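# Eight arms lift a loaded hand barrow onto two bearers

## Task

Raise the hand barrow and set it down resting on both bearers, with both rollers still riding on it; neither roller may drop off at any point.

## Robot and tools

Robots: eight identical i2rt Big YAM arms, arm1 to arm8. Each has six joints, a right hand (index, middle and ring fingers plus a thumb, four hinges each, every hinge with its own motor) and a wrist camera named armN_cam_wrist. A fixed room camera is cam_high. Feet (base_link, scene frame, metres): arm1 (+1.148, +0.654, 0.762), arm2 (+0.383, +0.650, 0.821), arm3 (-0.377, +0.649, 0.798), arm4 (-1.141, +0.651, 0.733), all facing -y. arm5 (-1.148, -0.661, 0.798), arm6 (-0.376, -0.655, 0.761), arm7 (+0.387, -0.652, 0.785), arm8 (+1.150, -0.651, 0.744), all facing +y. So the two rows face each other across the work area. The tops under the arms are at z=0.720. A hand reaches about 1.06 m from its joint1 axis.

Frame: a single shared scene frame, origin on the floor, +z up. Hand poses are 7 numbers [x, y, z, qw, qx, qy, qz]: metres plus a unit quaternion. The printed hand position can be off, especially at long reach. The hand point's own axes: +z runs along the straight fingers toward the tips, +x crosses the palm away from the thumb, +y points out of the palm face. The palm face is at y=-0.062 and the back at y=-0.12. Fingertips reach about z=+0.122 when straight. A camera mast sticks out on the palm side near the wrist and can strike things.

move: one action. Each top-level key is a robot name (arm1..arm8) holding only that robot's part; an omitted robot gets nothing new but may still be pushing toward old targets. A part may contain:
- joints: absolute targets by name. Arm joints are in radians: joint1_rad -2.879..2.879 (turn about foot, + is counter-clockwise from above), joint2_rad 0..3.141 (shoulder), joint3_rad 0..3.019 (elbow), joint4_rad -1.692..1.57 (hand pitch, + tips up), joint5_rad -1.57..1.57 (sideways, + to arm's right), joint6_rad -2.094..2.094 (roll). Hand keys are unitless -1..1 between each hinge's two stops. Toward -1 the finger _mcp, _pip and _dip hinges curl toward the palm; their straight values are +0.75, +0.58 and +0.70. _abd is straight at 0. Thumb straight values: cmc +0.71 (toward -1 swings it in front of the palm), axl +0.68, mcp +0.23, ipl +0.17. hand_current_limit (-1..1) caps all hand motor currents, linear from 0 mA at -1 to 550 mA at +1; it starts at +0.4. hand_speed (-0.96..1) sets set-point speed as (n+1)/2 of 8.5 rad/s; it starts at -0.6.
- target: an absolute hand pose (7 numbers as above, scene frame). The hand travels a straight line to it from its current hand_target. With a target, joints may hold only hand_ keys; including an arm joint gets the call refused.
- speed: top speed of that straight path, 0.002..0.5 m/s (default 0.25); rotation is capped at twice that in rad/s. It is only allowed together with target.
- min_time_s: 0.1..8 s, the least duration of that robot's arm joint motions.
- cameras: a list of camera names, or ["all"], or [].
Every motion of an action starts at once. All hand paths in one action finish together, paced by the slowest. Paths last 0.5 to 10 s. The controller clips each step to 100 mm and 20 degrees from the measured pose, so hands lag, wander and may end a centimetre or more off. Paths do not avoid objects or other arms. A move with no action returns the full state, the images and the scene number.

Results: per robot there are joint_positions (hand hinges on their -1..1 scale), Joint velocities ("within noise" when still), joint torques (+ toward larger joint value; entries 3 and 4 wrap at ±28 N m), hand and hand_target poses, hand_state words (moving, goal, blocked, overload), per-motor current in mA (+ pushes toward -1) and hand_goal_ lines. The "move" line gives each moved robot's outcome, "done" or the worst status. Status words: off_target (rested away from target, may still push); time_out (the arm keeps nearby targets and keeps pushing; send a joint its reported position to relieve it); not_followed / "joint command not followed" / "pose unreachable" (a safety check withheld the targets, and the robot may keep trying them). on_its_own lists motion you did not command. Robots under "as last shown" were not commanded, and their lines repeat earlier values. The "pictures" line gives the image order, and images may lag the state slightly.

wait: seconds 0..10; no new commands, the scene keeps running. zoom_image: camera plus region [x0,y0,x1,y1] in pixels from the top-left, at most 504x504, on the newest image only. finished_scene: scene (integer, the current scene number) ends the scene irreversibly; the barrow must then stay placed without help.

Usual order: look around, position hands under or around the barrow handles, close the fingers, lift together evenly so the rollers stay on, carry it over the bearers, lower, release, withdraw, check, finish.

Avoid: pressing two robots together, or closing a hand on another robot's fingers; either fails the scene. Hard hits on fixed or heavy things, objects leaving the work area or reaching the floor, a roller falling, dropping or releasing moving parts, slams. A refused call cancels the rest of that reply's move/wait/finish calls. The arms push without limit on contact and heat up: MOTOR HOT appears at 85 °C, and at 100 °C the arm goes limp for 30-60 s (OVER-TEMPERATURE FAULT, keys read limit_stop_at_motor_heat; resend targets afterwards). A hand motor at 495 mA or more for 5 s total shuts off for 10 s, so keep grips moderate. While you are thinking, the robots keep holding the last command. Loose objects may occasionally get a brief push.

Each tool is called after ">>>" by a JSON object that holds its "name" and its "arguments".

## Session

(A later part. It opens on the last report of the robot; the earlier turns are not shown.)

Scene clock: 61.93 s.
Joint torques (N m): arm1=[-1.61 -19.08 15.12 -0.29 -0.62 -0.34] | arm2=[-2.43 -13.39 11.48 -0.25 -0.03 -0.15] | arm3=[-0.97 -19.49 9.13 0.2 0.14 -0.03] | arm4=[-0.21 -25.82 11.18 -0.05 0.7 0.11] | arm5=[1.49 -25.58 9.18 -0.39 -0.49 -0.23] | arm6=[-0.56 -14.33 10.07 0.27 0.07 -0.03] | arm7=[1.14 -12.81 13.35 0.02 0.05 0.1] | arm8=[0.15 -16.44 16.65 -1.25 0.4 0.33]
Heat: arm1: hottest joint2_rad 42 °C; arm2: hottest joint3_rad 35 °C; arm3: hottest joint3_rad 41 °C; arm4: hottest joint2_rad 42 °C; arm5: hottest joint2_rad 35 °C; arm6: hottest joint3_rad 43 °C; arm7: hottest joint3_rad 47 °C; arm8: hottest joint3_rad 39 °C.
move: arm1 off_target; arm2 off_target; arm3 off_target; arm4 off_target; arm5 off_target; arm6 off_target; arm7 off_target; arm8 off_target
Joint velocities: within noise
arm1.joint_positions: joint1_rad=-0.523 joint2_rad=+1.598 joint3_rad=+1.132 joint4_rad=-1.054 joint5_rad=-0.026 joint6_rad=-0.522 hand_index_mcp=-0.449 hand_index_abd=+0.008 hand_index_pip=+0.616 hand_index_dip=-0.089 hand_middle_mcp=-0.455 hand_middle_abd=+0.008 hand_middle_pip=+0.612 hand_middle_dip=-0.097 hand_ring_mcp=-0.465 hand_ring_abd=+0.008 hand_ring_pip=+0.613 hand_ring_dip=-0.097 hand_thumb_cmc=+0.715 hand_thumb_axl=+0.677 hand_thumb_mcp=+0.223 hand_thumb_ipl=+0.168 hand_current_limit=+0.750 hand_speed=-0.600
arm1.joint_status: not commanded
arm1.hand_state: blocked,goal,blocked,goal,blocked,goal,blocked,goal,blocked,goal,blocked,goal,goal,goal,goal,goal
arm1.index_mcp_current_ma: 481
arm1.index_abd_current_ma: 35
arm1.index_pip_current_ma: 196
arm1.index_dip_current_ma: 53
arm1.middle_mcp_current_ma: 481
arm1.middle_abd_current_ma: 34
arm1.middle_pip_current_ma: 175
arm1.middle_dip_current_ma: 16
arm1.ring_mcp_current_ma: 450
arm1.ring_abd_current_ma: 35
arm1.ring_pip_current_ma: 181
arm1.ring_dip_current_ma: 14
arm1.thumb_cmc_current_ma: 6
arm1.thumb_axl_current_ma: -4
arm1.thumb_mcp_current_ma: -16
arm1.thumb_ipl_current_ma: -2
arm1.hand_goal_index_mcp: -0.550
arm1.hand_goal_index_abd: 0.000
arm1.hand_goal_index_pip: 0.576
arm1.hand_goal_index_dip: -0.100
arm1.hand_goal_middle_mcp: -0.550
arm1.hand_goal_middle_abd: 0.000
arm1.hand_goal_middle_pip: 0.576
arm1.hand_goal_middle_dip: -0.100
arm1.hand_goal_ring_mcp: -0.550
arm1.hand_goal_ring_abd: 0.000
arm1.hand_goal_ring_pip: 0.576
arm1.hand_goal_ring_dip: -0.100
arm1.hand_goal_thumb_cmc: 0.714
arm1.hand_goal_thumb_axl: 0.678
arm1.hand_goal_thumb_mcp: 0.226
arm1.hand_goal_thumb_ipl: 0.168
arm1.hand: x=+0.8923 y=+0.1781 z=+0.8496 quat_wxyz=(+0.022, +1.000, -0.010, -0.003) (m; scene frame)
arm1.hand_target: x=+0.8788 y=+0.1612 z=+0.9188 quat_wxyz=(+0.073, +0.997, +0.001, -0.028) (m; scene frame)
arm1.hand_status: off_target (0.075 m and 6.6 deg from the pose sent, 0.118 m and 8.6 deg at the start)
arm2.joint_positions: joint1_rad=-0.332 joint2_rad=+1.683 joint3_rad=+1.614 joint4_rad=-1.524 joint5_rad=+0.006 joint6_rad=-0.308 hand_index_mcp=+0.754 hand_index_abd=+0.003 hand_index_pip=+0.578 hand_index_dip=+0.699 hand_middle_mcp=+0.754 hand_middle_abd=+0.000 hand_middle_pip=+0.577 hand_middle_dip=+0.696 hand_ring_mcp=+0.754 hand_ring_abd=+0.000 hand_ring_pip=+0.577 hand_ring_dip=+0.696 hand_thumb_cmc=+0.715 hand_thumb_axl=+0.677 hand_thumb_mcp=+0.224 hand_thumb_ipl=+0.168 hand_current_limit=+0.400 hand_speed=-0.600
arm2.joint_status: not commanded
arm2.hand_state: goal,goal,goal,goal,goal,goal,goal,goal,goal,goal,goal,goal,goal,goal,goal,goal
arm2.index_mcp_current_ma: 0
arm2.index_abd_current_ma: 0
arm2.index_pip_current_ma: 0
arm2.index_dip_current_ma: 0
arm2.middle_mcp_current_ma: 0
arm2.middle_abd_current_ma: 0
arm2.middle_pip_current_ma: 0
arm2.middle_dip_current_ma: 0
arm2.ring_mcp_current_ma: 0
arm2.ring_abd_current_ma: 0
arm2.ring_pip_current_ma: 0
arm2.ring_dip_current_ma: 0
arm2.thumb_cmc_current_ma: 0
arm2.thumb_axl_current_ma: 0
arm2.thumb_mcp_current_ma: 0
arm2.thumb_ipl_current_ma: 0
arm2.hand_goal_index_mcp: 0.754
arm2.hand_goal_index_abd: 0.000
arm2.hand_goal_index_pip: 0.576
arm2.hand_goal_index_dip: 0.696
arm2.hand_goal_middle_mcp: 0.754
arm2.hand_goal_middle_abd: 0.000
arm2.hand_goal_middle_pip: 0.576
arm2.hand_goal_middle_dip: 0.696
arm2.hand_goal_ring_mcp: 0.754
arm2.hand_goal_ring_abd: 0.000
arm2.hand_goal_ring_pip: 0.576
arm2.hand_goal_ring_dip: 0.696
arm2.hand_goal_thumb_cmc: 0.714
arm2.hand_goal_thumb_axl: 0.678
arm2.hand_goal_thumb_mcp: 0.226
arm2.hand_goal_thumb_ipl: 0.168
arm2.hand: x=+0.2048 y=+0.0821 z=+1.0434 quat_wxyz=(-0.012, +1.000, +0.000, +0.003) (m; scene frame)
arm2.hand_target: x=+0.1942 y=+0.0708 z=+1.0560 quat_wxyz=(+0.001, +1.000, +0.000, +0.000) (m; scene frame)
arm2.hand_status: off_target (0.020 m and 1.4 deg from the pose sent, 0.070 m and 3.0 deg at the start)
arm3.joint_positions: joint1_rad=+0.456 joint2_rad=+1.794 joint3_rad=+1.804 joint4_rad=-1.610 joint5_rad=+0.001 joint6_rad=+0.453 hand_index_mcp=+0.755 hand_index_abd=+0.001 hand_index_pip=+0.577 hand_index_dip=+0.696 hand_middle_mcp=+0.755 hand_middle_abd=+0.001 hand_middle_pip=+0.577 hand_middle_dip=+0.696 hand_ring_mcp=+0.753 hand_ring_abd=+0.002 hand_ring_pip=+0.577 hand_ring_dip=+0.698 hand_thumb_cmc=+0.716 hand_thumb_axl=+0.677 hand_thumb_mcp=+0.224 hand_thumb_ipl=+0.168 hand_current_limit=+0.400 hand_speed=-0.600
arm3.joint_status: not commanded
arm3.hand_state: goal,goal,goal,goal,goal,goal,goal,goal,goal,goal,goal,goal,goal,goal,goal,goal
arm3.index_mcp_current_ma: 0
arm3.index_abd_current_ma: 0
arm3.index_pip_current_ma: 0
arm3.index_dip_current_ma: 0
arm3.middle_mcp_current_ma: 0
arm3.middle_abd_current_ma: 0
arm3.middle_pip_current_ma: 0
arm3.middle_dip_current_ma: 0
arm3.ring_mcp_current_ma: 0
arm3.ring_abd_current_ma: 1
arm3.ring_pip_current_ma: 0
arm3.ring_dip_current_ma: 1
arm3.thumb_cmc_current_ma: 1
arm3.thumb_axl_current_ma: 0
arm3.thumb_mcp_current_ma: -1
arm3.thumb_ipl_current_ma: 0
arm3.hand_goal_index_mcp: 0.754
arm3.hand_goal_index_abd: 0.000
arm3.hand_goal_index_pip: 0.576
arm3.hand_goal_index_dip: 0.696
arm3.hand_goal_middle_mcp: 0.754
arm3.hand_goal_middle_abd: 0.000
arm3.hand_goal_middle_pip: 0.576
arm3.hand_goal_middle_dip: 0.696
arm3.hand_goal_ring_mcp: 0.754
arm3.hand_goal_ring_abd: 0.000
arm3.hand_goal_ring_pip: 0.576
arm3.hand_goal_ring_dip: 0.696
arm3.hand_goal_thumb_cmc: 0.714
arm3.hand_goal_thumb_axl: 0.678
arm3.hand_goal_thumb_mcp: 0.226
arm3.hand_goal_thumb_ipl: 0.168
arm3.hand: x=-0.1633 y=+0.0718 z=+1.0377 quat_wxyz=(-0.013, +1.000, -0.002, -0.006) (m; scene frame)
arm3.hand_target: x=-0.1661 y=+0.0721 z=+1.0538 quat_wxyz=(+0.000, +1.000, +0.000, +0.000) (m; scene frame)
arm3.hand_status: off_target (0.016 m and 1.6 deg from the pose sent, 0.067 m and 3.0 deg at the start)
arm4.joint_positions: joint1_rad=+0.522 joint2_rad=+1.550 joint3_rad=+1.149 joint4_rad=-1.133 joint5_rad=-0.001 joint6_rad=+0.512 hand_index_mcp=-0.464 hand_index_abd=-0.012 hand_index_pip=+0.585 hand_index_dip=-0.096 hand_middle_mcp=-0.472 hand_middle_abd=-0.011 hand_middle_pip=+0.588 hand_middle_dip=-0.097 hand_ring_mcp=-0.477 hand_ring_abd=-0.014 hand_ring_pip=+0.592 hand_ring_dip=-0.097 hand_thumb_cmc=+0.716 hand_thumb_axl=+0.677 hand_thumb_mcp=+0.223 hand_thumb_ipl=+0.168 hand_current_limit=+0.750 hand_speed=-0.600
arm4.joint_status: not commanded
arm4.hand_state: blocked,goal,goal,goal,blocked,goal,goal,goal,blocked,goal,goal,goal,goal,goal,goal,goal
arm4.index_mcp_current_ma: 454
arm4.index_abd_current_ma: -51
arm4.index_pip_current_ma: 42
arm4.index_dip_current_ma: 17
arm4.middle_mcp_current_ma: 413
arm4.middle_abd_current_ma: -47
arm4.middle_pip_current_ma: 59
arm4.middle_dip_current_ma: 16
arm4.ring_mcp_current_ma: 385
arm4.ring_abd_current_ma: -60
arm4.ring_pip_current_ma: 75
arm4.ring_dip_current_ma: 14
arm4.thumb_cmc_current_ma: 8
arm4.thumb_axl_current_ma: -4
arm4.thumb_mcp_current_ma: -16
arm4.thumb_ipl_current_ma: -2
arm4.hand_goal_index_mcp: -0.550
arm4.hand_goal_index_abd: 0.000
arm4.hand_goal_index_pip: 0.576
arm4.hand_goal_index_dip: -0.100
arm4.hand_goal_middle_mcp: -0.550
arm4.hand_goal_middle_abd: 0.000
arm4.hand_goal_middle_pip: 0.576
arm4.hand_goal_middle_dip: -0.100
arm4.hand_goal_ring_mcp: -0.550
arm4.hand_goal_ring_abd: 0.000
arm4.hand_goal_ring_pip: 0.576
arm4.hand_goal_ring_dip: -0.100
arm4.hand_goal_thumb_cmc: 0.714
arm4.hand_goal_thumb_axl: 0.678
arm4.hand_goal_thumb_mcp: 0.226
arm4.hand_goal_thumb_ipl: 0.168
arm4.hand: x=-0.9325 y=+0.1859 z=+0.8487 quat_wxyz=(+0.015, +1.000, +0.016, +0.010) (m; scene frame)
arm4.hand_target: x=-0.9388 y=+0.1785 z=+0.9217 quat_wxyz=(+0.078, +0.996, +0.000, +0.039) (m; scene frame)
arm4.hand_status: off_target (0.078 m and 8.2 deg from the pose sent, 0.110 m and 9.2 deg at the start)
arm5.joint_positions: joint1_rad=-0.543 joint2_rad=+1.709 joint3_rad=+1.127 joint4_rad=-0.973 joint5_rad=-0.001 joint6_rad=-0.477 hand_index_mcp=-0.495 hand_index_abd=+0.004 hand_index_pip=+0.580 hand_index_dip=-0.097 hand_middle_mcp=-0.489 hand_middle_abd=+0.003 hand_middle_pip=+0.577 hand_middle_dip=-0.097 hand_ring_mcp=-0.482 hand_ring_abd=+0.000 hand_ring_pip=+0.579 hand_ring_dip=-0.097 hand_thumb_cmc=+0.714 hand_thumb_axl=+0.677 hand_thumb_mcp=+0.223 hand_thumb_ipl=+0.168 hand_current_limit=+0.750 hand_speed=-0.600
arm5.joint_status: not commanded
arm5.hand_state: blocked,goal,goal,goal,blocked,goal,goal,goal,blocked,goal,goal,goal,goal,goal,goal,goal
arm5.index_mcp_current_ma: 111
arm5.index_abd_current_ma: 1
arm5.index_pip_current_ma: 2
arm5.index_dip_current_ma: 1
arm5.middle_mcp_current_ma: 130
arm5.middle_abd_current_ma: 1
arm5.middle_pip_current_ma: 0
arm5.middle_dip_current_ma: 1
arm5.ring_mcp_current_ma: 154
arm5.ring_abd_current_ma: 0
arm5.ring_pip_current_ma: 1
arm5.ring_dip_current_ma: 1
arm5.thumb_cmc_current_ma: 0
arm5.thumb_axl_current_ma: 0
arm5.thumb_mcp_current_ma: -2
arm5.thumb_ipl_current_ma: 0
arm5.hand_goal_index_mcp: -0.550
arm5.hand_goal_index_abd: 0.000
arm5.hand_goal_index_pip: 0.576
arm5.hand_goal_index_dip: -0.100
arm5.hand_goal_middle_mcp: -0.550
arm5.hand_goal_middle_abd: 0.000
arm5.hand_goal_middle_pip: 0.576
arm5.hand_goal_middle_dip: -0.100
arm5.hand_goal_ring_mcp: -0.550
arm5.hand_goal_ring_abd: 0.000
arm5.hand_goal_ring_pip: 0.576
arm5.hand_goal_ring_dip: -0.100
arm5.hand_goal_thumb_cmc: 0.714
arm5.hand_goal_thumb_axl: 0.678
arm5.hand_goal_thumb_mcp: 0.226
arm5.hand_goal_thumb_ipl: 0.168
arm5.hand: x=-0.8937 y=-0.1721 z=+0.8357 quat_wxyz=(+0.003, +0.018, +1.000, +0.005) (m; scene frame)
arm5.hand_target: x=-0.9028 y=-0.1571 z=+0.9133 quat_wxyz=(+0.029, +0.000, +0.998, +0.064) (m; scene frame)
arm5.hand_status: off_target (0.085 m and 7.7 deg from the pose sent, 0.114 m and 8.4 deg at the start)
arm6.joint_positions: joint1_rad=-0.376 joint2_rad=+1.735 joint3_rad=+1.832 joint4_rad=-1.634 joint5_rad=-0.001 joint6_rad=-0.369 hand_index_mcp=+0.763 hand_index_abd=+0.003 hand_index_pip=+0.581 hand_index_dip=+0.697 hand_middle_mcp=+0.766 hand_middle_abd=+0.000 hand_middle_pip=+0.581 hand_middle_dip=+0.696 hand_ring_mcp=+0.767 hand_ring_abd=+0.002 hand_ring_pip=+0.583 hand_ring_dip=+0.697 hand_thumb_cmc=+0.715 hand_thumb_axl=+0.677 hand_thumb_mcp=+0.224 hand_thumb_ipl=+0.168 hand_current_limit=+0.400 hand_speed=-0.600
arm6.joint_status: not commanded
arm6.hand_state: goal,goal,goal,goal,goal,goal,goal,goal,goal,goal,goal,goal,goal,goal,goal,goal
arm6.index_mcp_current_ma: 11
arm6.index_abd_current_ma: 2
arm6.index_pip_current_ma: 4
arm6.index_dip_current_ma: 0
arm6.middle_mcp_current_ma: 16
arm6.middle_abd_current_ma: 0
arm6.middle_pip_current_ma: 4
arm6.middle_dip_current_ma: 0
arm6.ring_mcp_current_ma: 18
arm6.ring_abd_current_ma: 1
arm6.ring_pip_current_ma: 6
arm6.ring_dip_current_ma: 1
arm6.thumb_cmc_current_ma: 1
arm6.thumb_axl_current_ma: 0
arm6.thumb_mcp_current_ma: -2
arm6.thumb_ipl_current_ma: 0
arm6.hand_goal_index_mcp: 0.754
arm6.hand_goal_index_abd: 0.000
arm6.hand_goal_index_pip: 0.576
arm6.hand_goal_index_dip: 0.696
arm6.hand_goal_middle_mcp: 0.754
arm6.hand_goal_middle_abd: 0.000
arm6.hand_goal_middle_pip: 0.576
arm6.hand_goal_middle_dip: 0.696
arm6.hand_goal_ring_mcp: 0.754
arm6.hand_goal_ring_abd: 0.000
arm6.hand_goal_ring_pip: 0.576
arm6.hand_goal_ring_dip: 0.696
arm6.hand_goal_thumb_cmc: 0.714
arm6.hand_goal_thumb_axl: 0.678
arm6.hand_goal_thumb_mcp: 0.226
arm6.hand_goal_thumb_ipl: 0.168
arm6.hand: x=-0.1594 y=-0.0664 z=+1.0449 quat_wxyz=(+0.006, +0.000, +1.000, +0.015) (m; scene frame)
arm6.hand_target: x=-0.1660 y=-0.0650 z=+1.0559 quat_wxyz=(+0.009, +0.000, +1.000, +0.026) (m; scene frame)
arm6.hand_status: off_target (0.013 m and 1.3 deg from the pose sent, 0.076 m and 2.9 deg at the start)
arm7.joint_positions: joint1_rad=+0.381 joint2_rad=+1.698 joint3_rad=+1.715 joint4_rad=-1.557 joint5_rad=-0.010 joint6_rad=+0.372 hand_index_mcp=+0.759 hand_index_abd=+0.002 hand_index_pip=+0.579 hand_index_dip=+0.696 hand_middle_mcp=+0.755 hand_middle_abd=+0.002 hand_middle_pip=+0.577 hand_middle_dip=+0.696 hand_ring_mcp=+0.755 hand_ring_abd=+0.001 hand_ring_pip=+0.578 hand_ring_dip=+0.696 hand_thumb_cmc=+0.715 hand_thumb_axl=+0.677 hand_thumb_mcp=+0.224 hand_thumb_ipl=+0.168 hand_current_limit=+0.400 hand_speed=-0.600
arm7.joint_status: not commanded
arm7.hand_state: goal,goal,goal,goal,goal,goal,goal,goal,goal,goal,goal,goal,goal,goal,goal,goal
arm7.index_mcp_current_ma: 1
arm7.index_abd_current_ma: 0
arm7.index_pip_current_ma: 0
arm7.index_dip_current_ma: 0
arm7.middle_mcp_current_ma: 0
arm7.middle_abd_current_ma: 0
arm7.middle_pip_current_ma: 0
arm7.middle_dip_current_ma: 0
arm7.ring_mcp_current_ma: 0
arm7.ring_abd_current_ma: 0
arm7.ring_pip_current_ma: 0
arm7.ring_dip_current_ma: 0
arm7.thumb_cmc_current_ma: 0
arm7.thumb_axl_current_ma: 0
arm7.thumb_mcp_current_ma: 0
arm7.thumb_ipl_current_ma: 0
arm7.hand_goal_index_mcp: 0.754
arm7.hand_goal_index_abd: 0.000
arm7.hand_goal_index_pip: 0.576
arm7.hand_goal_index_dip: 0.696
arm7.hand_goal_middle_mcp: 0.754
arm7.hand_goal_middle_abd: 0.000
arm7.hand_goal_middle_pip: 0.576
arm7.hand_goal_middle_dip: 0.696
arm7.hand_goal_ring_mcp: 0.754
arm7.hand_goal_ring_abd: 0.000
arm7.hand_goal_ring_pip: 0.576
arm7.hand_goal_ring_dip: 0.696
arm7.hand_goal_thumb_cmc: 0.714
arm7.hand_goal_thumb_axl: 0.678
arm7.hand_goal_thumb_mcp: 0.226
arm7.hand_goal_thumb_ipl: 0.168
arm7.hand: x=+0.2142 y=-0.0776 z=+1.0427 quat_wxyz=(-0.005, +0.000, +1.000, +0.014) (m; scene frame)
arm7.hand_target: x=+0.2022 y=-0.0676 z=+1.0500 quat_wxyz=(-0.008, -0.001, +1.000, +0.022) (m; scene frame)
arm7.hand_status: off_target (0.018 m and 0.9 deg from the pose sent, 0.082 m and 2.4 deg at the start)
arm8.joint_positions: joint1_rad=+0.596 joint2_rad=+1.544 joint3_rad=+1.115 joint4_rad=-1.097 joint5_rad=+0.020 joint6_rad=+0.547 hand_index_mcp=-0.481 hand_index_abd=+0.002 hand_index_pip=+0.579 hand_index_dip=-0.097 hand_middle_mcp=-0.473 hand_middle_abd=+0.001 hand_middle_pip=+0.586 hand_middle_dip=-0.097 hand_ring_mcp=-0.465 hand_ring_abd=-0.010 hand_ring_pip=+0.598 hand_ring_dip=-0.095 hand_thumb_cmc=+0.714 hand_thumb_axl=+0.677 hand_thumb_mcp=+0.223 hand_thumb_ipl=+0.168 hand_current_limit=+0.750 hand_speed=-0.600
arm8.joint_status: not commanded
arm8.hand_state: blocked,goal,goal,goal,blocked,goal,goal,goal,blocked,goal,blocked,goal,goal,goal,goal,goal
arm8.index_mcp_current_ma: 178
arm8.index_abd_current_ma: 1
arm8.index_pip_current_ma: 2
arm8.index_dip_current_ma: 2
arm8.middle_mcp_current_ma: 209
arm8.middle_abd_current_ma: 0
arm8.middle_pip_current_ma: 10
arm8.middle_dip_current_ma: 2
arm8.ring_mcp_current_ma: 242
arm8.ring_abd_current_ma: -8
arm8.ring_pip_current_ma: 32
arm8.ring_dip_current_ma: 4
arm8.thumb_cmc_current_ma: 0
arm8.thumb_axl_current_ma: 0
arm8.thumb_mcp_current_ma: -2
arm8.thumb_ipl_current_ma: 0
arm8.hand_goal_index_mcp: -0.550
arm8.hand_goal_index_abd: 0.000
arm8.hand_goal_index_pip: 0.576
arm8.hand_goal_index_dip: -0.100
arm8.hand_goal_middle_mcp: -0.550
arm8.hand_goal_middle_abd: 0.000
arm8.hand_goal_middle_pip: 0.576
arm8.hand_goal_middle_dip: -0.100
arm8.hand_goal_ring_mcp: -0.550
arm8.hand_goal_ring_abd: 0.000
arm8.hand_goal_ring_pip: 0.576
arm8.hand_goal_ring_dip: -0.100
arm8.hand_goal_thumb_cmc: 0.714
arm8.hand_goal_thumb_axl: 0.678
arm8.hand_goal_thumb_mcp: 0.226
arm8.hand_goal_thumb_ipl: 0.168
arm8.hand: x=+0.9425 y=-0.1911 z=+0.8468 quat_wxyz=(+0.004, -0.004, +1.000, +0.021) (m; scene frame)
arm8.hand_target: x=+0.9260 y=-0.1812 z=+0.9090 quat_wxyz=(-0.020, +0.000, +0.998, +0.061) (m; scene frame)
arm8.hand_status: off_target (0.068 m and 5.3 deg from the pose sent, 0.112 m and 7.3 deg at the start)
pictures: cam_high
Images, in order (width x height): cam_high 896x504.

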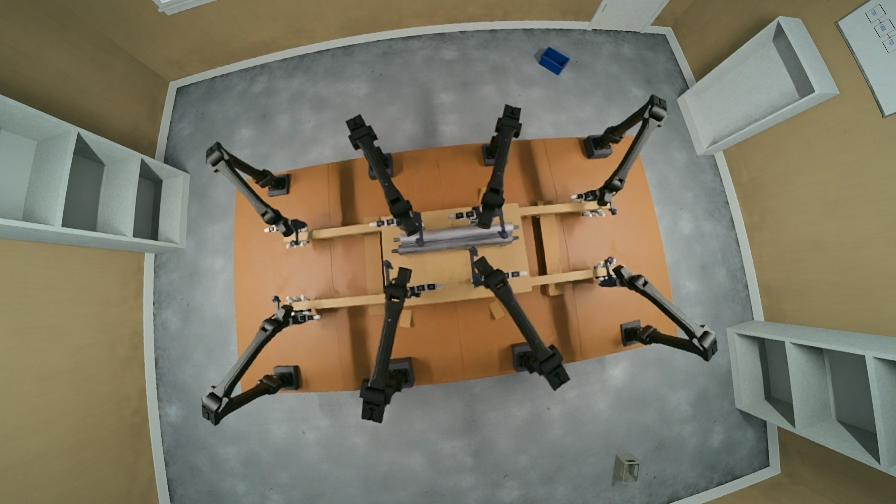

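>>> {"name": "move", "arguments": {"arm1": {"target": [0.812, 0.158, 0.906, 0.073, 0.997, 0.001, -0.026], "speed": 0.04}, "arm4": {"target": [-1.004, 0.177, 0.912, 0.078, 0.996, 0, 0.039], "speed": 0.04}, "arm5": {"target": [-0.970, -0.156, 0.912, 0.029, 0, 0.998, 0.064], "speed": 0.04}, "arm8": {"target": [0.859, -0.179, 0.899, -0.019, 0, 0.998, 0.061], "speed": 0.04}, "arm2": {"target": [0.128, 0.070, 1.056, 0, 1, 0, 0], "speed": 0.04}, "arm3": {"target": [-0.232, 0.072, 1.054, 0, 1, 0, 0], "speed": 0.04}, "arm6": {"target": [-0.232, -0.067, 1.054, 0.009, 0, 1, 0.026], "speed": 0.04}, "arm7": {"target": [0.136, -0.067, 1.050, -0.008, -0.001, 1, 0.021], "speed": 0.04}, "cameras": ["cam_high", "arm1_cam_wrist", "arm3_cam_wrist", "arm5_cam_wrist", "arm7_cam_wrist"]}}

Scene clock: 65.47 s.
Joint torques (N m): arm1=[-1.49 -20.19 14.53 0.14 -0.97 -0.33] | arm2=[-2.37 -14.45 11.54 -0.16 -0.03 -0.15] | arm3=[-0.97 -18.84 9.17 0.79 0.12 -0.03] | arm4=[-0.73 -23.41 10.65 0.47 0.29 -0.08] | arm5=[2.14 -24.12 9.21 -0.17 -0.11 -0.01] | arm6=[-0.97 -14.27 10.09 0.59 0.2 -0.05] | arm7=[1.03 -14.51 13.67 -0.05 0.11 0.11] | arm8=[0.15 -17.32 16.21 -0.95 0.74 0.32]
Heat: arm1: hottest joint2_rad 42 °C; arm2: hottest joint3_rad 36 °C; arm3: hottest joint3_rad 41 °C; arm4: hottest joint2_rad 43 °C; arm5: hottest joint2_rad 35 °C; arm6: hottest joint3_rad 43 °C; arm7: hottest joint3_rad 47 °C; arm8: hottest joint3_rad 40 °C.
move: arm1 off_target; arm2 off_target; arm3 off_target; arm4 off_target; arm5 off_target; arm6 off_target; arm7 off_target; arm8 off_target
Joint velocities: within noise
arm1.joint_positions: joint1_rad=-0.637 joint2_rad=+1.701 joint3_rad=+1.229 joint4_rad=-1.054 joint5_rad=-0.037 joint6_rad=-0.635 hand_index_mcp=-0.446 hand_index_abd=+0.011 hand_index_pip=+0.616 hand_index_dip=-0.089 hand_middle_mcp=-0.453 hand_middle_abd=+0.009 hand_middle_pip=+0.612 hand_middle_dip=-0.097 hand_ring_mcp=-0.459 hand_ring_abd=+0.008 hand_ring_pip=+0.613 hand_ring_dip=-0.097 hand_thumb_cmc=+0.715 hand_thumb_axl=+0.677 hand_thumb_mcp=+0.223 hand_thumb_ipl=+0.168 hand_current_limit=+0.750 hand_speed=-0.600
arm1.joint_status: not commanded
arm1.hand_state: blocked,goal,blocked,goal,blocked,goal,blocked,goal,blocked,goal,blocked,goal,goal,goal,goal,goal
arm1.index_mcp_current_ma: 481
arm1.index_abd_current_ma: 45
arm1.index_pip_current_ma: 196
arm1.index_dip_current_ma: 53
arm1.middle_mcp_current_ma: 481
arm1.middle_abd_current_ma: 36
arm1.middle_pip_current_ma: 175
arm1.middle_dip_current_ma: 16
arm1.ring_mcp_current_ma: 480
arm1.ring_abd_current_ma: 35
arm1.ring_pip_current_ma: 181
arm1.ring_dip_current_ma: 14
arm1.thumb_cmc_current_ma: 6
arm1.thumb_axl_current_ma: -4
arm1.thumb_mcp_current_ma: -16
arm1.thumb_ipl_current_ma: -2
arm1.hand_goal_index_mcp: -0.550
arm1.hand_goal_index_abd: 0.000
arm1.hand_goal_index_pip: 0.576
arm1.hand_goal_index_dip: -0.100
arm1.hand_goal_middle_mcp: -0.550
arm1.hand_goal_middle_abd: 0.000
arm1.hand_goal_middle_pip: 0.576
arm1.hand_goal_middle_dip: -0.100
arm1.hand_goal_ring_mcp: -0.550
arm1.hand_goal_ring_abd: 0.000
arm1.hand_goal_ring_pip: 0.576
arm1.hand_goal_ring_dip: -0.100
arm1.hand_goal_thumb_cmc: 0.714
arm1.hand_goal_thumb_axl: 0.678
arm1.hand_goal_thumb_mcp: 0.226
arm1.hand_goal_thumb_ipl: 0.168
arm1.hand: x=+0.8290 y=+0.1778 z=+0.8376 quat_wxyz=(+0.022, +1.000, -0.011, +0.000) (m; scene frame)
arm1.hand_target: x=+0.8142 y=+0.1609 z=+0.9051 quat_wxyz=(+0.073, +0.997, +0.001, -0.028) (m; scene frame)
arm1.hand_status: off_target (0.073 m and 6.7 deg from the pose sent, 0.100 m and 6.6 deg at the start)
arm2.joint_positions: joint1_rad=-0.448 joint2_rad=+1.749 joint3_rad=+1.704 joint4_rad=-1.547 joint5_rad=+0.006 joint6_rad=-0.423 hand_index_mcp=+0.754 hand_index_abd=+0.003 hand_index_pip=+0.578 hand_index_dip=+0.699 hand_middle_mcp=+0.754 hand_middle_abd=+0.000 hand_middle_pip=+0.577 hand_middle_dip=+0.696 hand_ring_mcp=+0.754 hand_ring_abd=+0.000 hand_ring_pip=+0.577 hand_ring_dip=+0.696 hand_thumb_cmc=+0.715 hand_thumb_axl=+0.677 hand_thumb_mcp=+0.224 hand_thumb_ipl=+0.168 hand_current_limit=+0.400 hand_speed=-0.600
arm2.joint_status: not commanded
arm2.hand_state: goal,goal,goal,goal,goal,goal,goal,goal,goal,goal,goal,goal,goal,goal,goal,goal
arm2.index_mcp_current_ma: 0
arm2.index_abd_current_ma: 0
arm2.index_pip_current_ma: 0
arm2.index_dip_current_ma: 0
arm2.middle_mcp_current_ma: 0
arm2.middle_abd_current_ma: 0
arm2.middle_pip_current_ma: 0
arm2.middle_dip_current_ma: 0
arm2.ring_mcp_current_ma: 0
arm2.ring_abd_current_ma: 0
arm2.ring_pip_current_ma: 0
arm2.ring_dip_current_ma: 0
arm2.thumb_cmc_current_ma: 0
arm2.thumb_axl_current_ma: 0
arm2.thumb_mcp_current_ma: 0
arm2.thumb_ipl_current_ma: 0
arm2.hand_goal_index_mcp: 0.754
arm2.hand_goal_index_abd: 0.000
arm2.hand_goal_index_pip: 0.576
arm2.hand_goal_index_dip: 0.696
arm2.hand_goal_middle_mcp: 0.754
arm2.hand_goal_middle_abd: 0.000
arm2.hand_goal_middle_pip: 0.576
arm2.hand_goal_middle_dip: 0.696
arm2.hand_goal_ring_mcp: 0.754
arm2.hand_goal_ring_abd: 0.000
arm2.hand_goal_ring_pip: 0.576
arm2.hand_goal_ring_dip: 0.696
arm2.hand_goal_thumb_cmc: 0.714
arm2.hand_goal_thumb_axl: 0.678
arm2.hand_goal_thumb_mcp: 0.226
arm2.hand_goal_thumb_ipl: 0.168
arm2.hand: x=+0.1394 y=+0.0807 z=+1.0443 quat_wxyz=(-0.011, +1.000, -0.001, +0.004) (m; scene frame)
arm2.hand_target: x=+0.1282 y=+0.0708 z=+1.0559 quat_wxyz=(+0.000, +1.000, +0.000, +0.000) (m; scene frame)
arm2.hand_status: off_target (0.019 m and 1.3 deg from the pose sent, 0.079 m and 1.4 deg at the start)
arm3.joint_positions: joint1_rad=+0.342 joint2_rad=+1.725 joint3_rad=+1.711 joint4_rad=-1.598 joint5_rad=+0.001 joint6_rad=+0.338 hand_index_mcp=+0.755 hand_index_abd=+0.001 hand_index_pip=+0.577 hand_index_dip=+0.696 hand_middle_mcp=+0.755 hand_middle_abd=+0.001 hand_middle_pip=+0.577 hand_middle_dip=+0.696 hand_ring_mcp=+0.753 hand_ring_abd=+0.002 hand_ring_pip=+0.577 hand_ring_dip=+0.698 hand_thumb_cmc=+0.716 hand_thumb_axl=+0.677 hand_thumb_mcp=+0.224 hand_thumb_ipl=+0.168 hand_current_limit=+0.400 hand_speed=-0.600
arm3.joint_status: not commanded
arm3.hand_state: goal,goal,goal,goal,goal,goal,goal,goal,goal,goal,goal,goal,goal,goal,goal,goal
arm3.index_mcp_current_ma: 0
arm3.index_abd_current_ma: 0
arm3.index_pip_current_ma: 0
arm3.index_dip_current_ma: 0
arm3.middle_mcp_current_ma: 0
arm3.middle_abd_current_ma: 0
arm3.middle_pip_current_ma: 0
arm3.middle_dip_current_ma: 0
arm3.ring_mcp_current_ma: 0
arm3.ring_abd_current_ma: 1
arm3.ring_pip_current_ma: 0
arm3.ring_dip_current_ma: 1
arm3.thumb_cmc_current_ma: 1
arm3.thumb_axl_current_ma: 0
arm3.thumb_mcp_current_ma: -1
arm3.thumb_ipl_current_ma: 0
arm3.hand_goal_index_mcp: 0.754
arm3.hand_goal_index_abd: 0.000
arm3.hand_goal_index_pip: 0.576
arm3.hand_goal_index_dip: 0.696
arm3.hand_goal_middle_mcp: 0.754
arm3.hand_goal_middle_abd: 0.000
arm3.hand_goal_middle_pip: 0.576
arm3.hand_goal_middle_dip: 0.696
arm3.hand_goal_ring_mcp: 0.754
arm3.hand_goal_ring_abd: 0.000
arm3.hand_goal_ring_pip: 0.576
arm3.hand_goal_ring_dip: 0.696
arm3.hand_goal_thumb_cmc: 0.714
arm3.hand_goal_thumb_axl: 0.678
arm3.hand_goal_thumb_mcp: 0.226
arm3.hand_goal_thumb_ipl: 0.168
arm3.hand: x=-0.2301 y=+0.0744 z=+1.0371 quat_wxyz=(-0.019, +1.000, -0.002, -0.007) (m; scene frame)
arm3.hand_target: x=-0.2320 y=+0.0723 z=+1.0540 quat_wxyz=(+0.000, +1.000, +0.000, +0.000) (m; scene frame)
arm3.hand_status: off_target (0.017 m and 2.3 deg from the pose sent, 0.071 m and 1.6 deg at the start)
arm4.joint_positions: joint1_rad=+0.383 joint2_rad=+1.475 joint3_rad=+1.052 joint4_rad=-1.108 joint5_rad=-0.014 joint6_rad=+0.388 hand_index_mcp=-0.471 hand_index_abd=-0.003 hand_index_pip=+0.585 hand_index_dip=-0.096 hand_middle_mcp=-0.469 hand_middle_abd=-0.007 hand_middle_pip=+0.586 hand_middle_dip=-0.097 hand_ring_mcp=-0.466 hand_ring_abd=-0.014 hand_ring_pip=+0.592 hand_ring_dip=-0.097 hand_thumb_cmc=+0.716 hand_thumb_axl=+0.677 hand_thumb_mcp=+0.223 hand_thumb_ipl=+0.168 hand_current_limit=+0.750 hand_speed=-0.600
arm4.joint_status: not commanded
arm4.hand_state: blocked,goal,goal,goal,blocked,goal,goal,goal,blocked,goal,goal,goal,goal,goal,goal,goal
arm4.index_mcp_current_ma: 415
arm4.index_abd_current_ma: -14
arm4.index_pip_current_ma: 42
arm4.index_dip_current_ma: 17
arm4.middle_mcp_current_ma: 426
arm4.middle_abd_current_ma: -31
arm4.middle_pip_current_ma: 47
arm4.middle_dip_current_ma: 16
arm4.ring_mcp_current_ma: 441
arm4.ring_abd_current_ma: -58
arm4.ring_pip_current_ma: 76
arm4.ring_dip_current_ma: 14
arm4.thumb_cmc_current_ma: 8
arm4.thumb_axl_current_ma: -4
arm4.thumb_mcp_current_ma: -16
arm4.thumb_ipl_current_ma: -2
arm4.hand_goal_index_mcp: -0.550
arm4.hand_goal_index_abd: 0.000
arm4.hand_goal_index_pip: 0.576
arm4.hand_goal_index_dip: -0.100
arm4.hand_goal_middle_mcp: -0.550
arm4.hand_goal_middle_abd: 0.000
arm4.hand_goal_middle_pip: 0.576
arm4.hand_goal_middle_dip: -0.100
arm4.hand_goal_ring_mcp: -0.550
arm4.hand_goal_ring_abd: 0.000
arm4.hand_goal_ring_pip: 0.576
arm4.hand_goal_ring_dip: -0.100
arm4.hand_goal_thumb_cmc: 0.714
arm4.hand_goal_thumb_axl: 0.678
arm4.hand_goal_thumb_mcp: 0.226
arm4.hand_goal_thumb_ipl: 0.168
arm4.hand: x=-0.9986 y=+0.1876 z=+0.8442 quat_wxyz=(+0.015, +1.000, +0.008, +0.014) (m; scene frame)
arm4.hand_target: x=-1.0044 y=+0.1784 z=+0.9086 quat_wxyz=(+0.078, +0.996, +0.000, +0.038) (m; scene frame)
arm4.hand_status: off_target (0.069 m and 7.8 deg from the pose sent, 0.096 m and 8.2 deg at the start)
arm5.joint_positions: joint1_rad=-0.413 joint2_rad=+1.646 joint3_rad=+1.036 joint4_rad=-0.949 joint5_rad=+0.010 joint6_rad=-0.361 hand_index_mcp=-0.486 hand_index_abd=+0.000 hand_index_pip=+0.580 hand_index_dip=-0.097 hand_middle_mcp=-0.489 hand_middle_abd=+0.000 hand_middle_pip=+0.577 hand_middle_dip=-0.097 hand_ring_mcp=-0.493 hand_ring_abd=+0.000 hand_ring_pip=+0.579 hand_ring_dip=-0.097 hand_thumb_cmc=+0.714 hand_thumb_axl=+0.677 hand_thumb_mcp=+0.223 hand_thumb_ipl=+0.168 hand_current_limit=+0.750 hand_speed=-0.600
arm5.joint_status: not commanded
arm5.hand_state: blocked,goal,goal,goal,blocked,goal,goal,goal,blocked,goal,goal,goal,goal,goal,goal,goal
arm5.index_mcp_current_ma: 140
arm5.index_abd_current_ma: 0
arm5.index_pip_current_ma: 2
arm5.index_dip_current_ma: 1
arm5.middle_mcp_current_ma: 130
arm5.middle_abd_current_ma: 0
arm5.middle_pip_current_ma: 0
arm5.middle_dip_current_ma: 1
arm5.ring_mcp_current_ma: 117
arm5.ring_abd_current_ma: 0
arm5.ring_pip_current_ma: 1
arm5.ring_dip_current_ma: 1
arm5.thumb_cmc_current_ma: 0
arm5.thumb_axl_current_ma: 0
arm5.thumb_mcp_current_ma: -2
arm5.thumb_ipl_current_ma: 0
arm5.hand_goal_index_mcp: -0.550
arm5.hand_goal_index_abd: 0.000
arm5.hand_goal_index_pip: 0.576
arm5.hand_goal_index_dip: -0.100
arm5.hand_goal_middle_mcp: -0.550
arm5.hand_goal_middle_abd: 0.000
arm5.hand_goal_middle_pip: 0.576
arm5.hand_goal_middle_dip: -0.100
arm5.hand_goal_ring_mcp: -0.550
arm5.hand_goal_ring_abd: 0.000
arm5.hand_goal_ring_pip: 0.576
arm5.hand_goal_ring_dip: -0.100
arm5.hand_goal_thumb_cmc: 0.714
arm5.hand_goal_thumb_axl: 0.678
arm5.hand_goal_thumb_mcp: 0.226
arm5.hand_goal_thumb_ipl: 0.168
arm5.hand: x=-0.9587 y=-0.1746 z=+0.8331 quat_wxyz=(+0.007, +0.012, +1.000, +0.001) (m; scene frame)
arm5.hand_target: x=-0.9698 y=-0.1573 z=+0.9066 quat_wxyz=(+0.028, +0.000, +0.998, +0.064) (m; scene frame)
arm5.hand_status: off_target (0.082 m and 7.8 deg from the pose sent, 0.109 m and 7.7 deg at the start)
arm6.joint_positions: joint1_rad=-0.251 joint2_rad=+1.683 joint3_rad=+1.748 joint4_rad=-1.622 joint5_rad=+0.002 joint6_rad=-0.247 hand_index_mcp=+0.757 hand_index_abd=+0.003 hand_index_pip=+0.580 hand_index_dip=+0.697 hand_middle_mcp=+0.759 hand_middle_abd=+0.000 hand_middle_pip=+0.581 hand_middle_dip=+0.696 hand_ring_mcp=+0.760 hand_ring_abd=+0.002 hand_ring_pip=+0.582 hand_ring_dip=+0.697 hand_thumb_cmc=+0.715 hand_thumb_axl=+0.677 hand_thumb_mcp=+0.224 hand_thumb_ipl=+0.168 hand_current_limit=+0.400 hand_speed=-0.600
arm6.joint_status: not commanded
arm6.hand_state: goal,goal,goal,goal,goal,goal,goal,goal,goal,goal,goal,goal,goal,goal,goal,goal
arm6.index_mcp_current_ma: 2
arm6.index_abd_current_ma: 2
arm6.index_pip_current_ma: 3
arm6.index_dip_current_ma: 0
arm6.middle_mcp_current_ma: 5
arm6.middle_abd_current_ma: 0
arm6.middle_pip_current_ma: 4
arm6.middle_dip_current_ma: 0
arm6.ring_mcp_current_ma: 6
arm6.ring_abd_current_ma: 1
arm6.ring_pip_current_ma: 5
arm6.ring_dip_current_ma: 1
arm6.thumb_cmc_current_ma: 1
arm6.thumb_axl_current_ma: 0
arm6.thumb_mcp_current_ma: -2
arm6.thumb_ipl_current_ma: 0
arm6.hand_goal_index_mcp: 0.754
arm6.hand_goal_index_abd: 0.000
arm6.hand_goal_index_pip: 0.576
arm6.hand_goal_index_dip: 0.696
arm6.hand_goal_middle_mcp: 0.754
arm6.hand_goal_middle_abd: 0.000
arm6.hand_goal_middle_pip: 0.576
arm6.hand_goal_middle_dip: 0.696
arm6.hand_goal_ring_mcp: 0.754
arm6.hand_goal_ring_abd: 0.000
arm6.hand_goal_ring_pip: 0.576
arm6.hand_goal_ring_dip: 0.696
arm6.hand_goal_thumb_cmc: 0.714
arm6.hand_goal_thumb_axl: 0.678
arm6.hand_goal_thumb_mcp: 0.226
arm6.hand_goal_thumb_ipl: 0.168
arm6.hand: x=-0.2290 y=-0.0685 z=+1.0371 quat_wxyz=(+0.003, -0.002, +1.000, +0.005) (m; scene frame)
arm6.hand_target: x=-0.2320 y=-0.0673 z=+1.0539 quat_wxyz=(+0.009, +0.000, +1.000, +0.026) (m; scene frame)
arm6.hand_status: off_target (0.017 m and 2.5 deg from the pose sent, 0.073 m and 1.3 deg at the start)
arm7.joint_positions: joint1_rad=+0.491 joint2_rad=+1.783 joint3_rad=+1.822 joint4_rad=-1.586 joint5_rad=-0.007 joint6_rad=+0.480 hand_index_mcp=+0.755 hand_index_abd=+0.002 hand_index_pip=+0.578 hand_index_dip=+0.696 hand_middle_mcp=+0.755 hand_middle_abd=+0.002 hand_middle_pip=+0.577 hand_middle_dip=+0.696 hand_ring_mcp=+0.755 hand_ring_abd=+0.001 hand_ring_pip=+0.578 hand_ring_dip=+0.696 hand_thumb_cmc=+0.715 hand_thumb_axl=+0.677 hand_thumb_mcp=+0.224 hand_thumb_ipl=+0.168 hand_current_limit=+0.400 hand_speed=-0.600
arm7.joint_status: not commanded
arm7.hand_state: goal,goal,goal,goal,goal,goal,goal,goal,goal,goal,goal,goal,goal,goal,goal,goal
arm7.index_mcp_current_ma: 0
arm7.index_abd_current_ma: 0
arm7.index_pip_current_ma: 0
arm7.index_dip_current_ma: 0
arm7.middle_mcp_current_ma: 0
arm7.middle_abd_current_ma: 0
arm7.middle_pip_current_ma: 0
arm7.middle_dip_current_ma: 0
arm7.ring_mcp_current_ma: 0
arm7.ring_abd_current_ma: 0
arm7.ring_pip_current_ma: 0
arm7.ring_dip_current_ma: 0
arm7.thumb_cmc_current_ma: 0
arm7.thumb_axl_current_ma: 0
arm7.thumb_mcp_current_ma: 0
arm7.thumb_ipl_current_ma: 0
arm7.hand_goal_index_mcp: 0.754
arm7.hand_goal_index_abd: 0.000
arm7.hand_goal_index_pip: 0.576
arm7.hand_goal_index_dip: 0.696
arm7.hand_goal_middle_mcp: 0.754
arm7.hand_goal_middle_abd: 0.000
arm7.hand_goal_middle_pip: 0.576
arm7.hand_goal_middle_dip: 0.696
arm7.hand_goal_ring_mcp: 0.754
arm7.hand_goal_ring_abd: 0.000
arm7.hand_goal_ring_pip: 0.576
arm7.hand_goal_ring_dip: 0.696
arm7.hand_goal_thumb_cmc: 0.714
arm7.hand_goal_thumb_axl: 0.678
arm7.hand_goal_thumb_mcp: 0.226
arm7.hand_goal_thumb_ipl: 0.168
arm7.hand: x=+0.1485 y=-0.0756 z=+1.0388 quat_wxyz=(-0.004, -0.002, +1.000, +0.010) (m; scene frame)
arm7.hand_target: x=+0.1364 y=-0.0677 z=+1.0498 quat_wxyz=(-0.008, -0.001, +1.000, +0.021) (m; scene frame)
arm7.hand_status: off_target (0.019 m and 1.3 deg from the pose sent, 0.079 m and 0.9 deg at the start)
arm8.joint_positions: joint1_rad=+0.713 joint2_rad=+1.644 joint3_rad=+1.213 joint4_rad=-1.097 joint5_rad=+0.027 joint6_rad=+0.665 hand_index_mcp=-0.475 hand_index_abd=+0.003 hand_index_pip=+0.579 hand_index_dip=-0.097 hand_middle_mcp=-0.473 hand_middle_abd=-0.001 hand_middle_pip=+0.588 hand_middle_dip=-0.097 hand_ring_mcp=-0.465 hand_ring_abd=-0.011 hand_ring_pip=+0.601 hand_ring_dip=-0.093 hand_thumb_cmc=+0.714 hand_thumb_axl=+0.677 hand_thumb_mcp=+0.223 hand_thumb_ipl=+0.168 hand_current_limit=+0.750 hand_speed=-0.600
arm8.joint_status: not commanded
arm8.hand_state: blocked,goal,goal,goal,blocked,goal,goal,goal,blocked,goal,blocked,goal,goal,goal,goal,goal
arm8.index_mcp_current_ma: 202
arm8.index_abd_current_ma: 1
arm8.index_pip_current_ma: 2
arm8.index_dip_current_ma: 2
arm8.middle_mcp_current_ma: 211
arm8.middle_abd_current_ma: 0
arm8.middle_pip_current_ma: 13
arm8.middle_dip_current_ma: 2
arm8.ring_mcp_current_ma: 242
arm8.ring_abd_current_ma: -9
arm8.ring_pip_current_ma: 36
arm8.ring_dip_current_ma: 6
arm8.thumb_cmc_current_ma: 0
arm8.thumb_axl_current_ma: 0
arm8.thumb_mcp_current_ma: -2
arm8.thumb_ipl_current_ma: 0
arm8.hand_goal_index_mcp: -0.550
arm8.hand_goal_index_abd: 0.000
arm8.hand_goal_index_pip: 0.576
arm8.hand_goal_index_dip: -0.100
arm8.hand_goal_middle_mcp: -0.550
arm8.hand_goal_middle_abd: 0.000
arm8.hand_goal_middle_pip: 0.576
arm8.hand_goal_middle_dip: -0.100
arm8.hand_goal_ring_mcp: -0.550
arm8.hand_goal_ring_abd: 0.000
arm8.hand_goal_ring_pip: 0.576
arm8.hand_goal_ring_dip: -0.100
arm8.hand_goal_thumb_cmc: 0.714
arm8.hand_goal_thumb_axl: 0.678
arm8.hand_goal_thumb_mcp: 0.226
arm8.hand_goal_thumb_ipl: 0.168
arm8.hand: x=+0.8787 y=-0.1906 z=+0.8377 quat_wxyz=(+0.005, -0.004, +1.000, +0.022) (m; scene frame)
arm8.hand_target: x=+0.8610 y=-0.1811 z=+0.8978 quat_wxyz=(-0.021, +0.000, +0.998, +0.061) (m; scene frame)
arm8.hand_status: off_target (0.065 m and 5.2 deg from the pose sent, 0.099 m and 5.3 deg at the start)
pictures: arm1_cam_wrist, arm3_cam_wrist, arm5_cam_wrist, arm7_cam_wrist, cam_high
Images, in order (width x height): arm1_cam_wrist 896x504, arm3_cam_wrist 896x504, arm5_cam_wrist 896x504, arm7_cam_wrist 896x504, cam_high 896x504.

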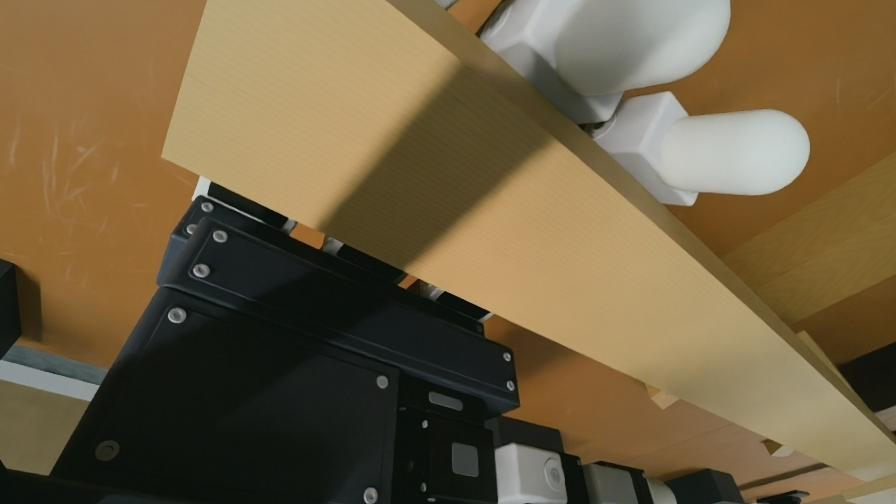

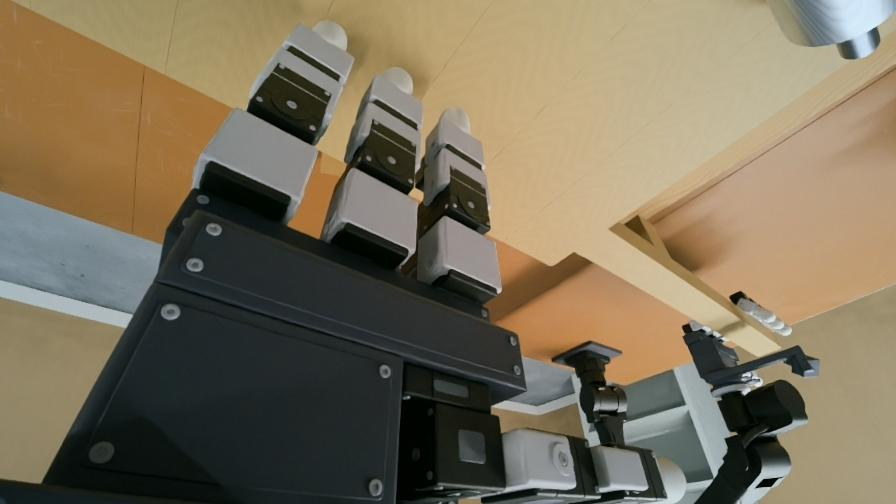

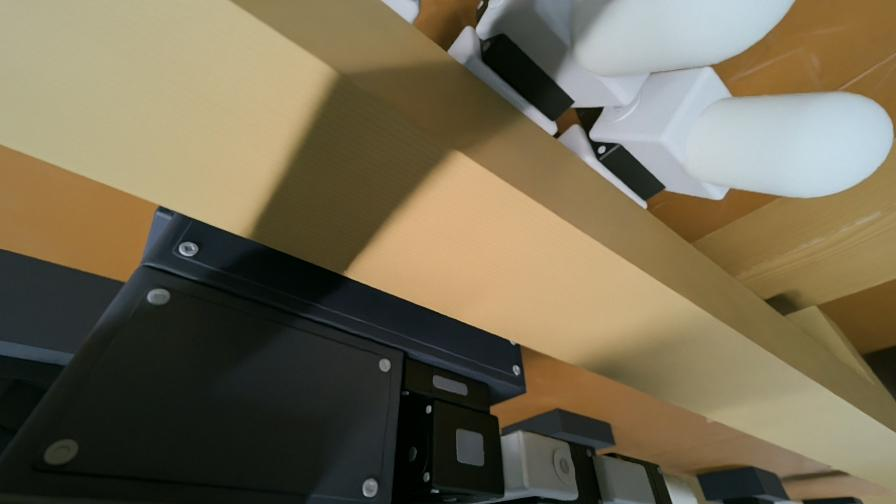

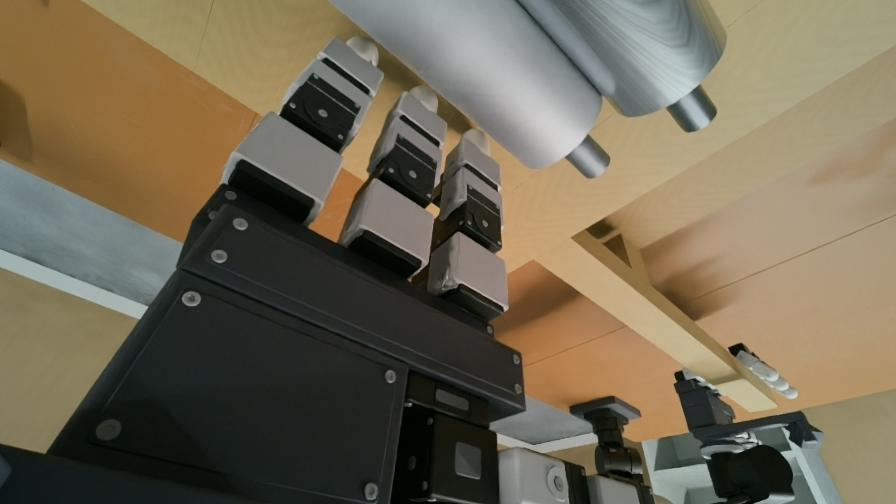

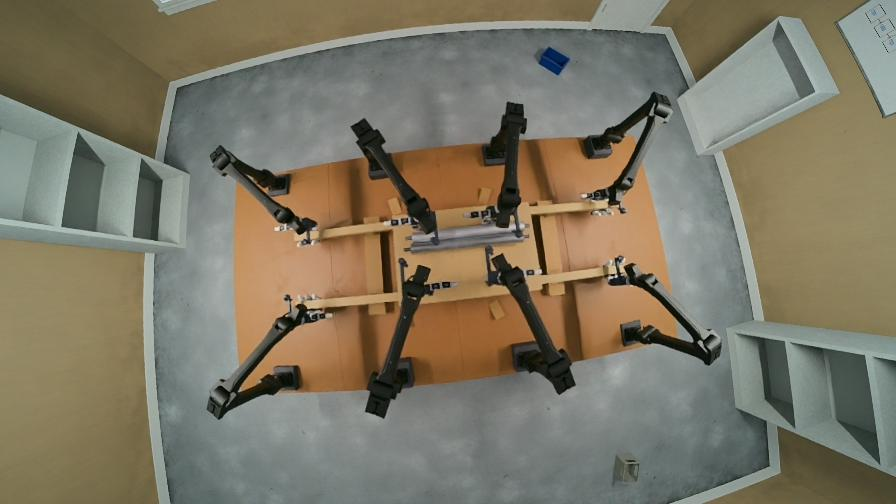

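>>> {"name": "zoom_image", "arguments": {"camera": "arm1_cam_wrist", "region": [716, 240, 896, 420]}}

>>> {"name": "zoom_image", "arguments": {"camera": "arm5_cam_wrist", "region": [696, 180, 896, 380]}}

>>> {"name": "zoom_image", "arguments": {"camera": "cam_high", "region": [340, 180, 600, 330]}}

Scaled by 2.800.

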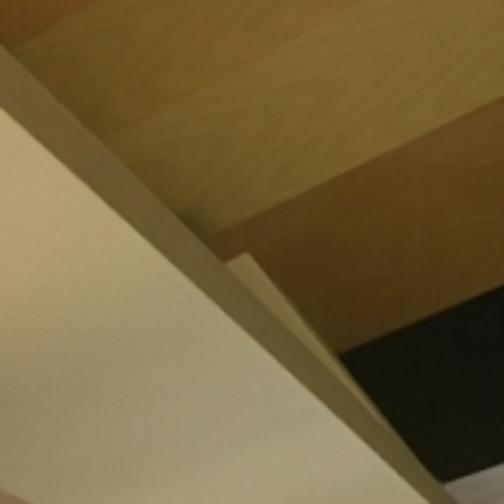

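Scaled by 2.520.

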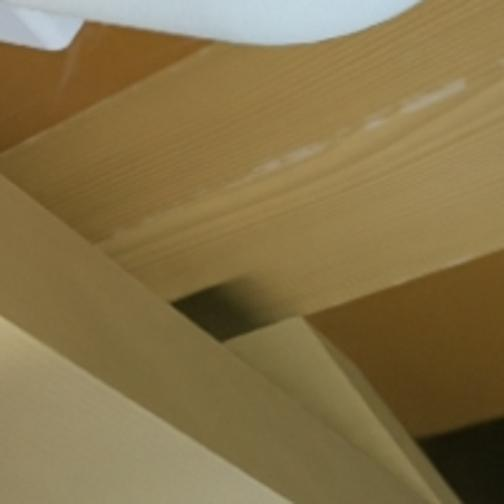

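Scaled by 1.938.

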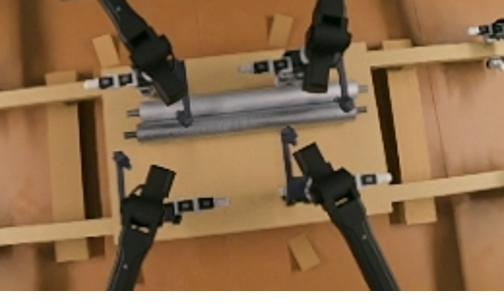

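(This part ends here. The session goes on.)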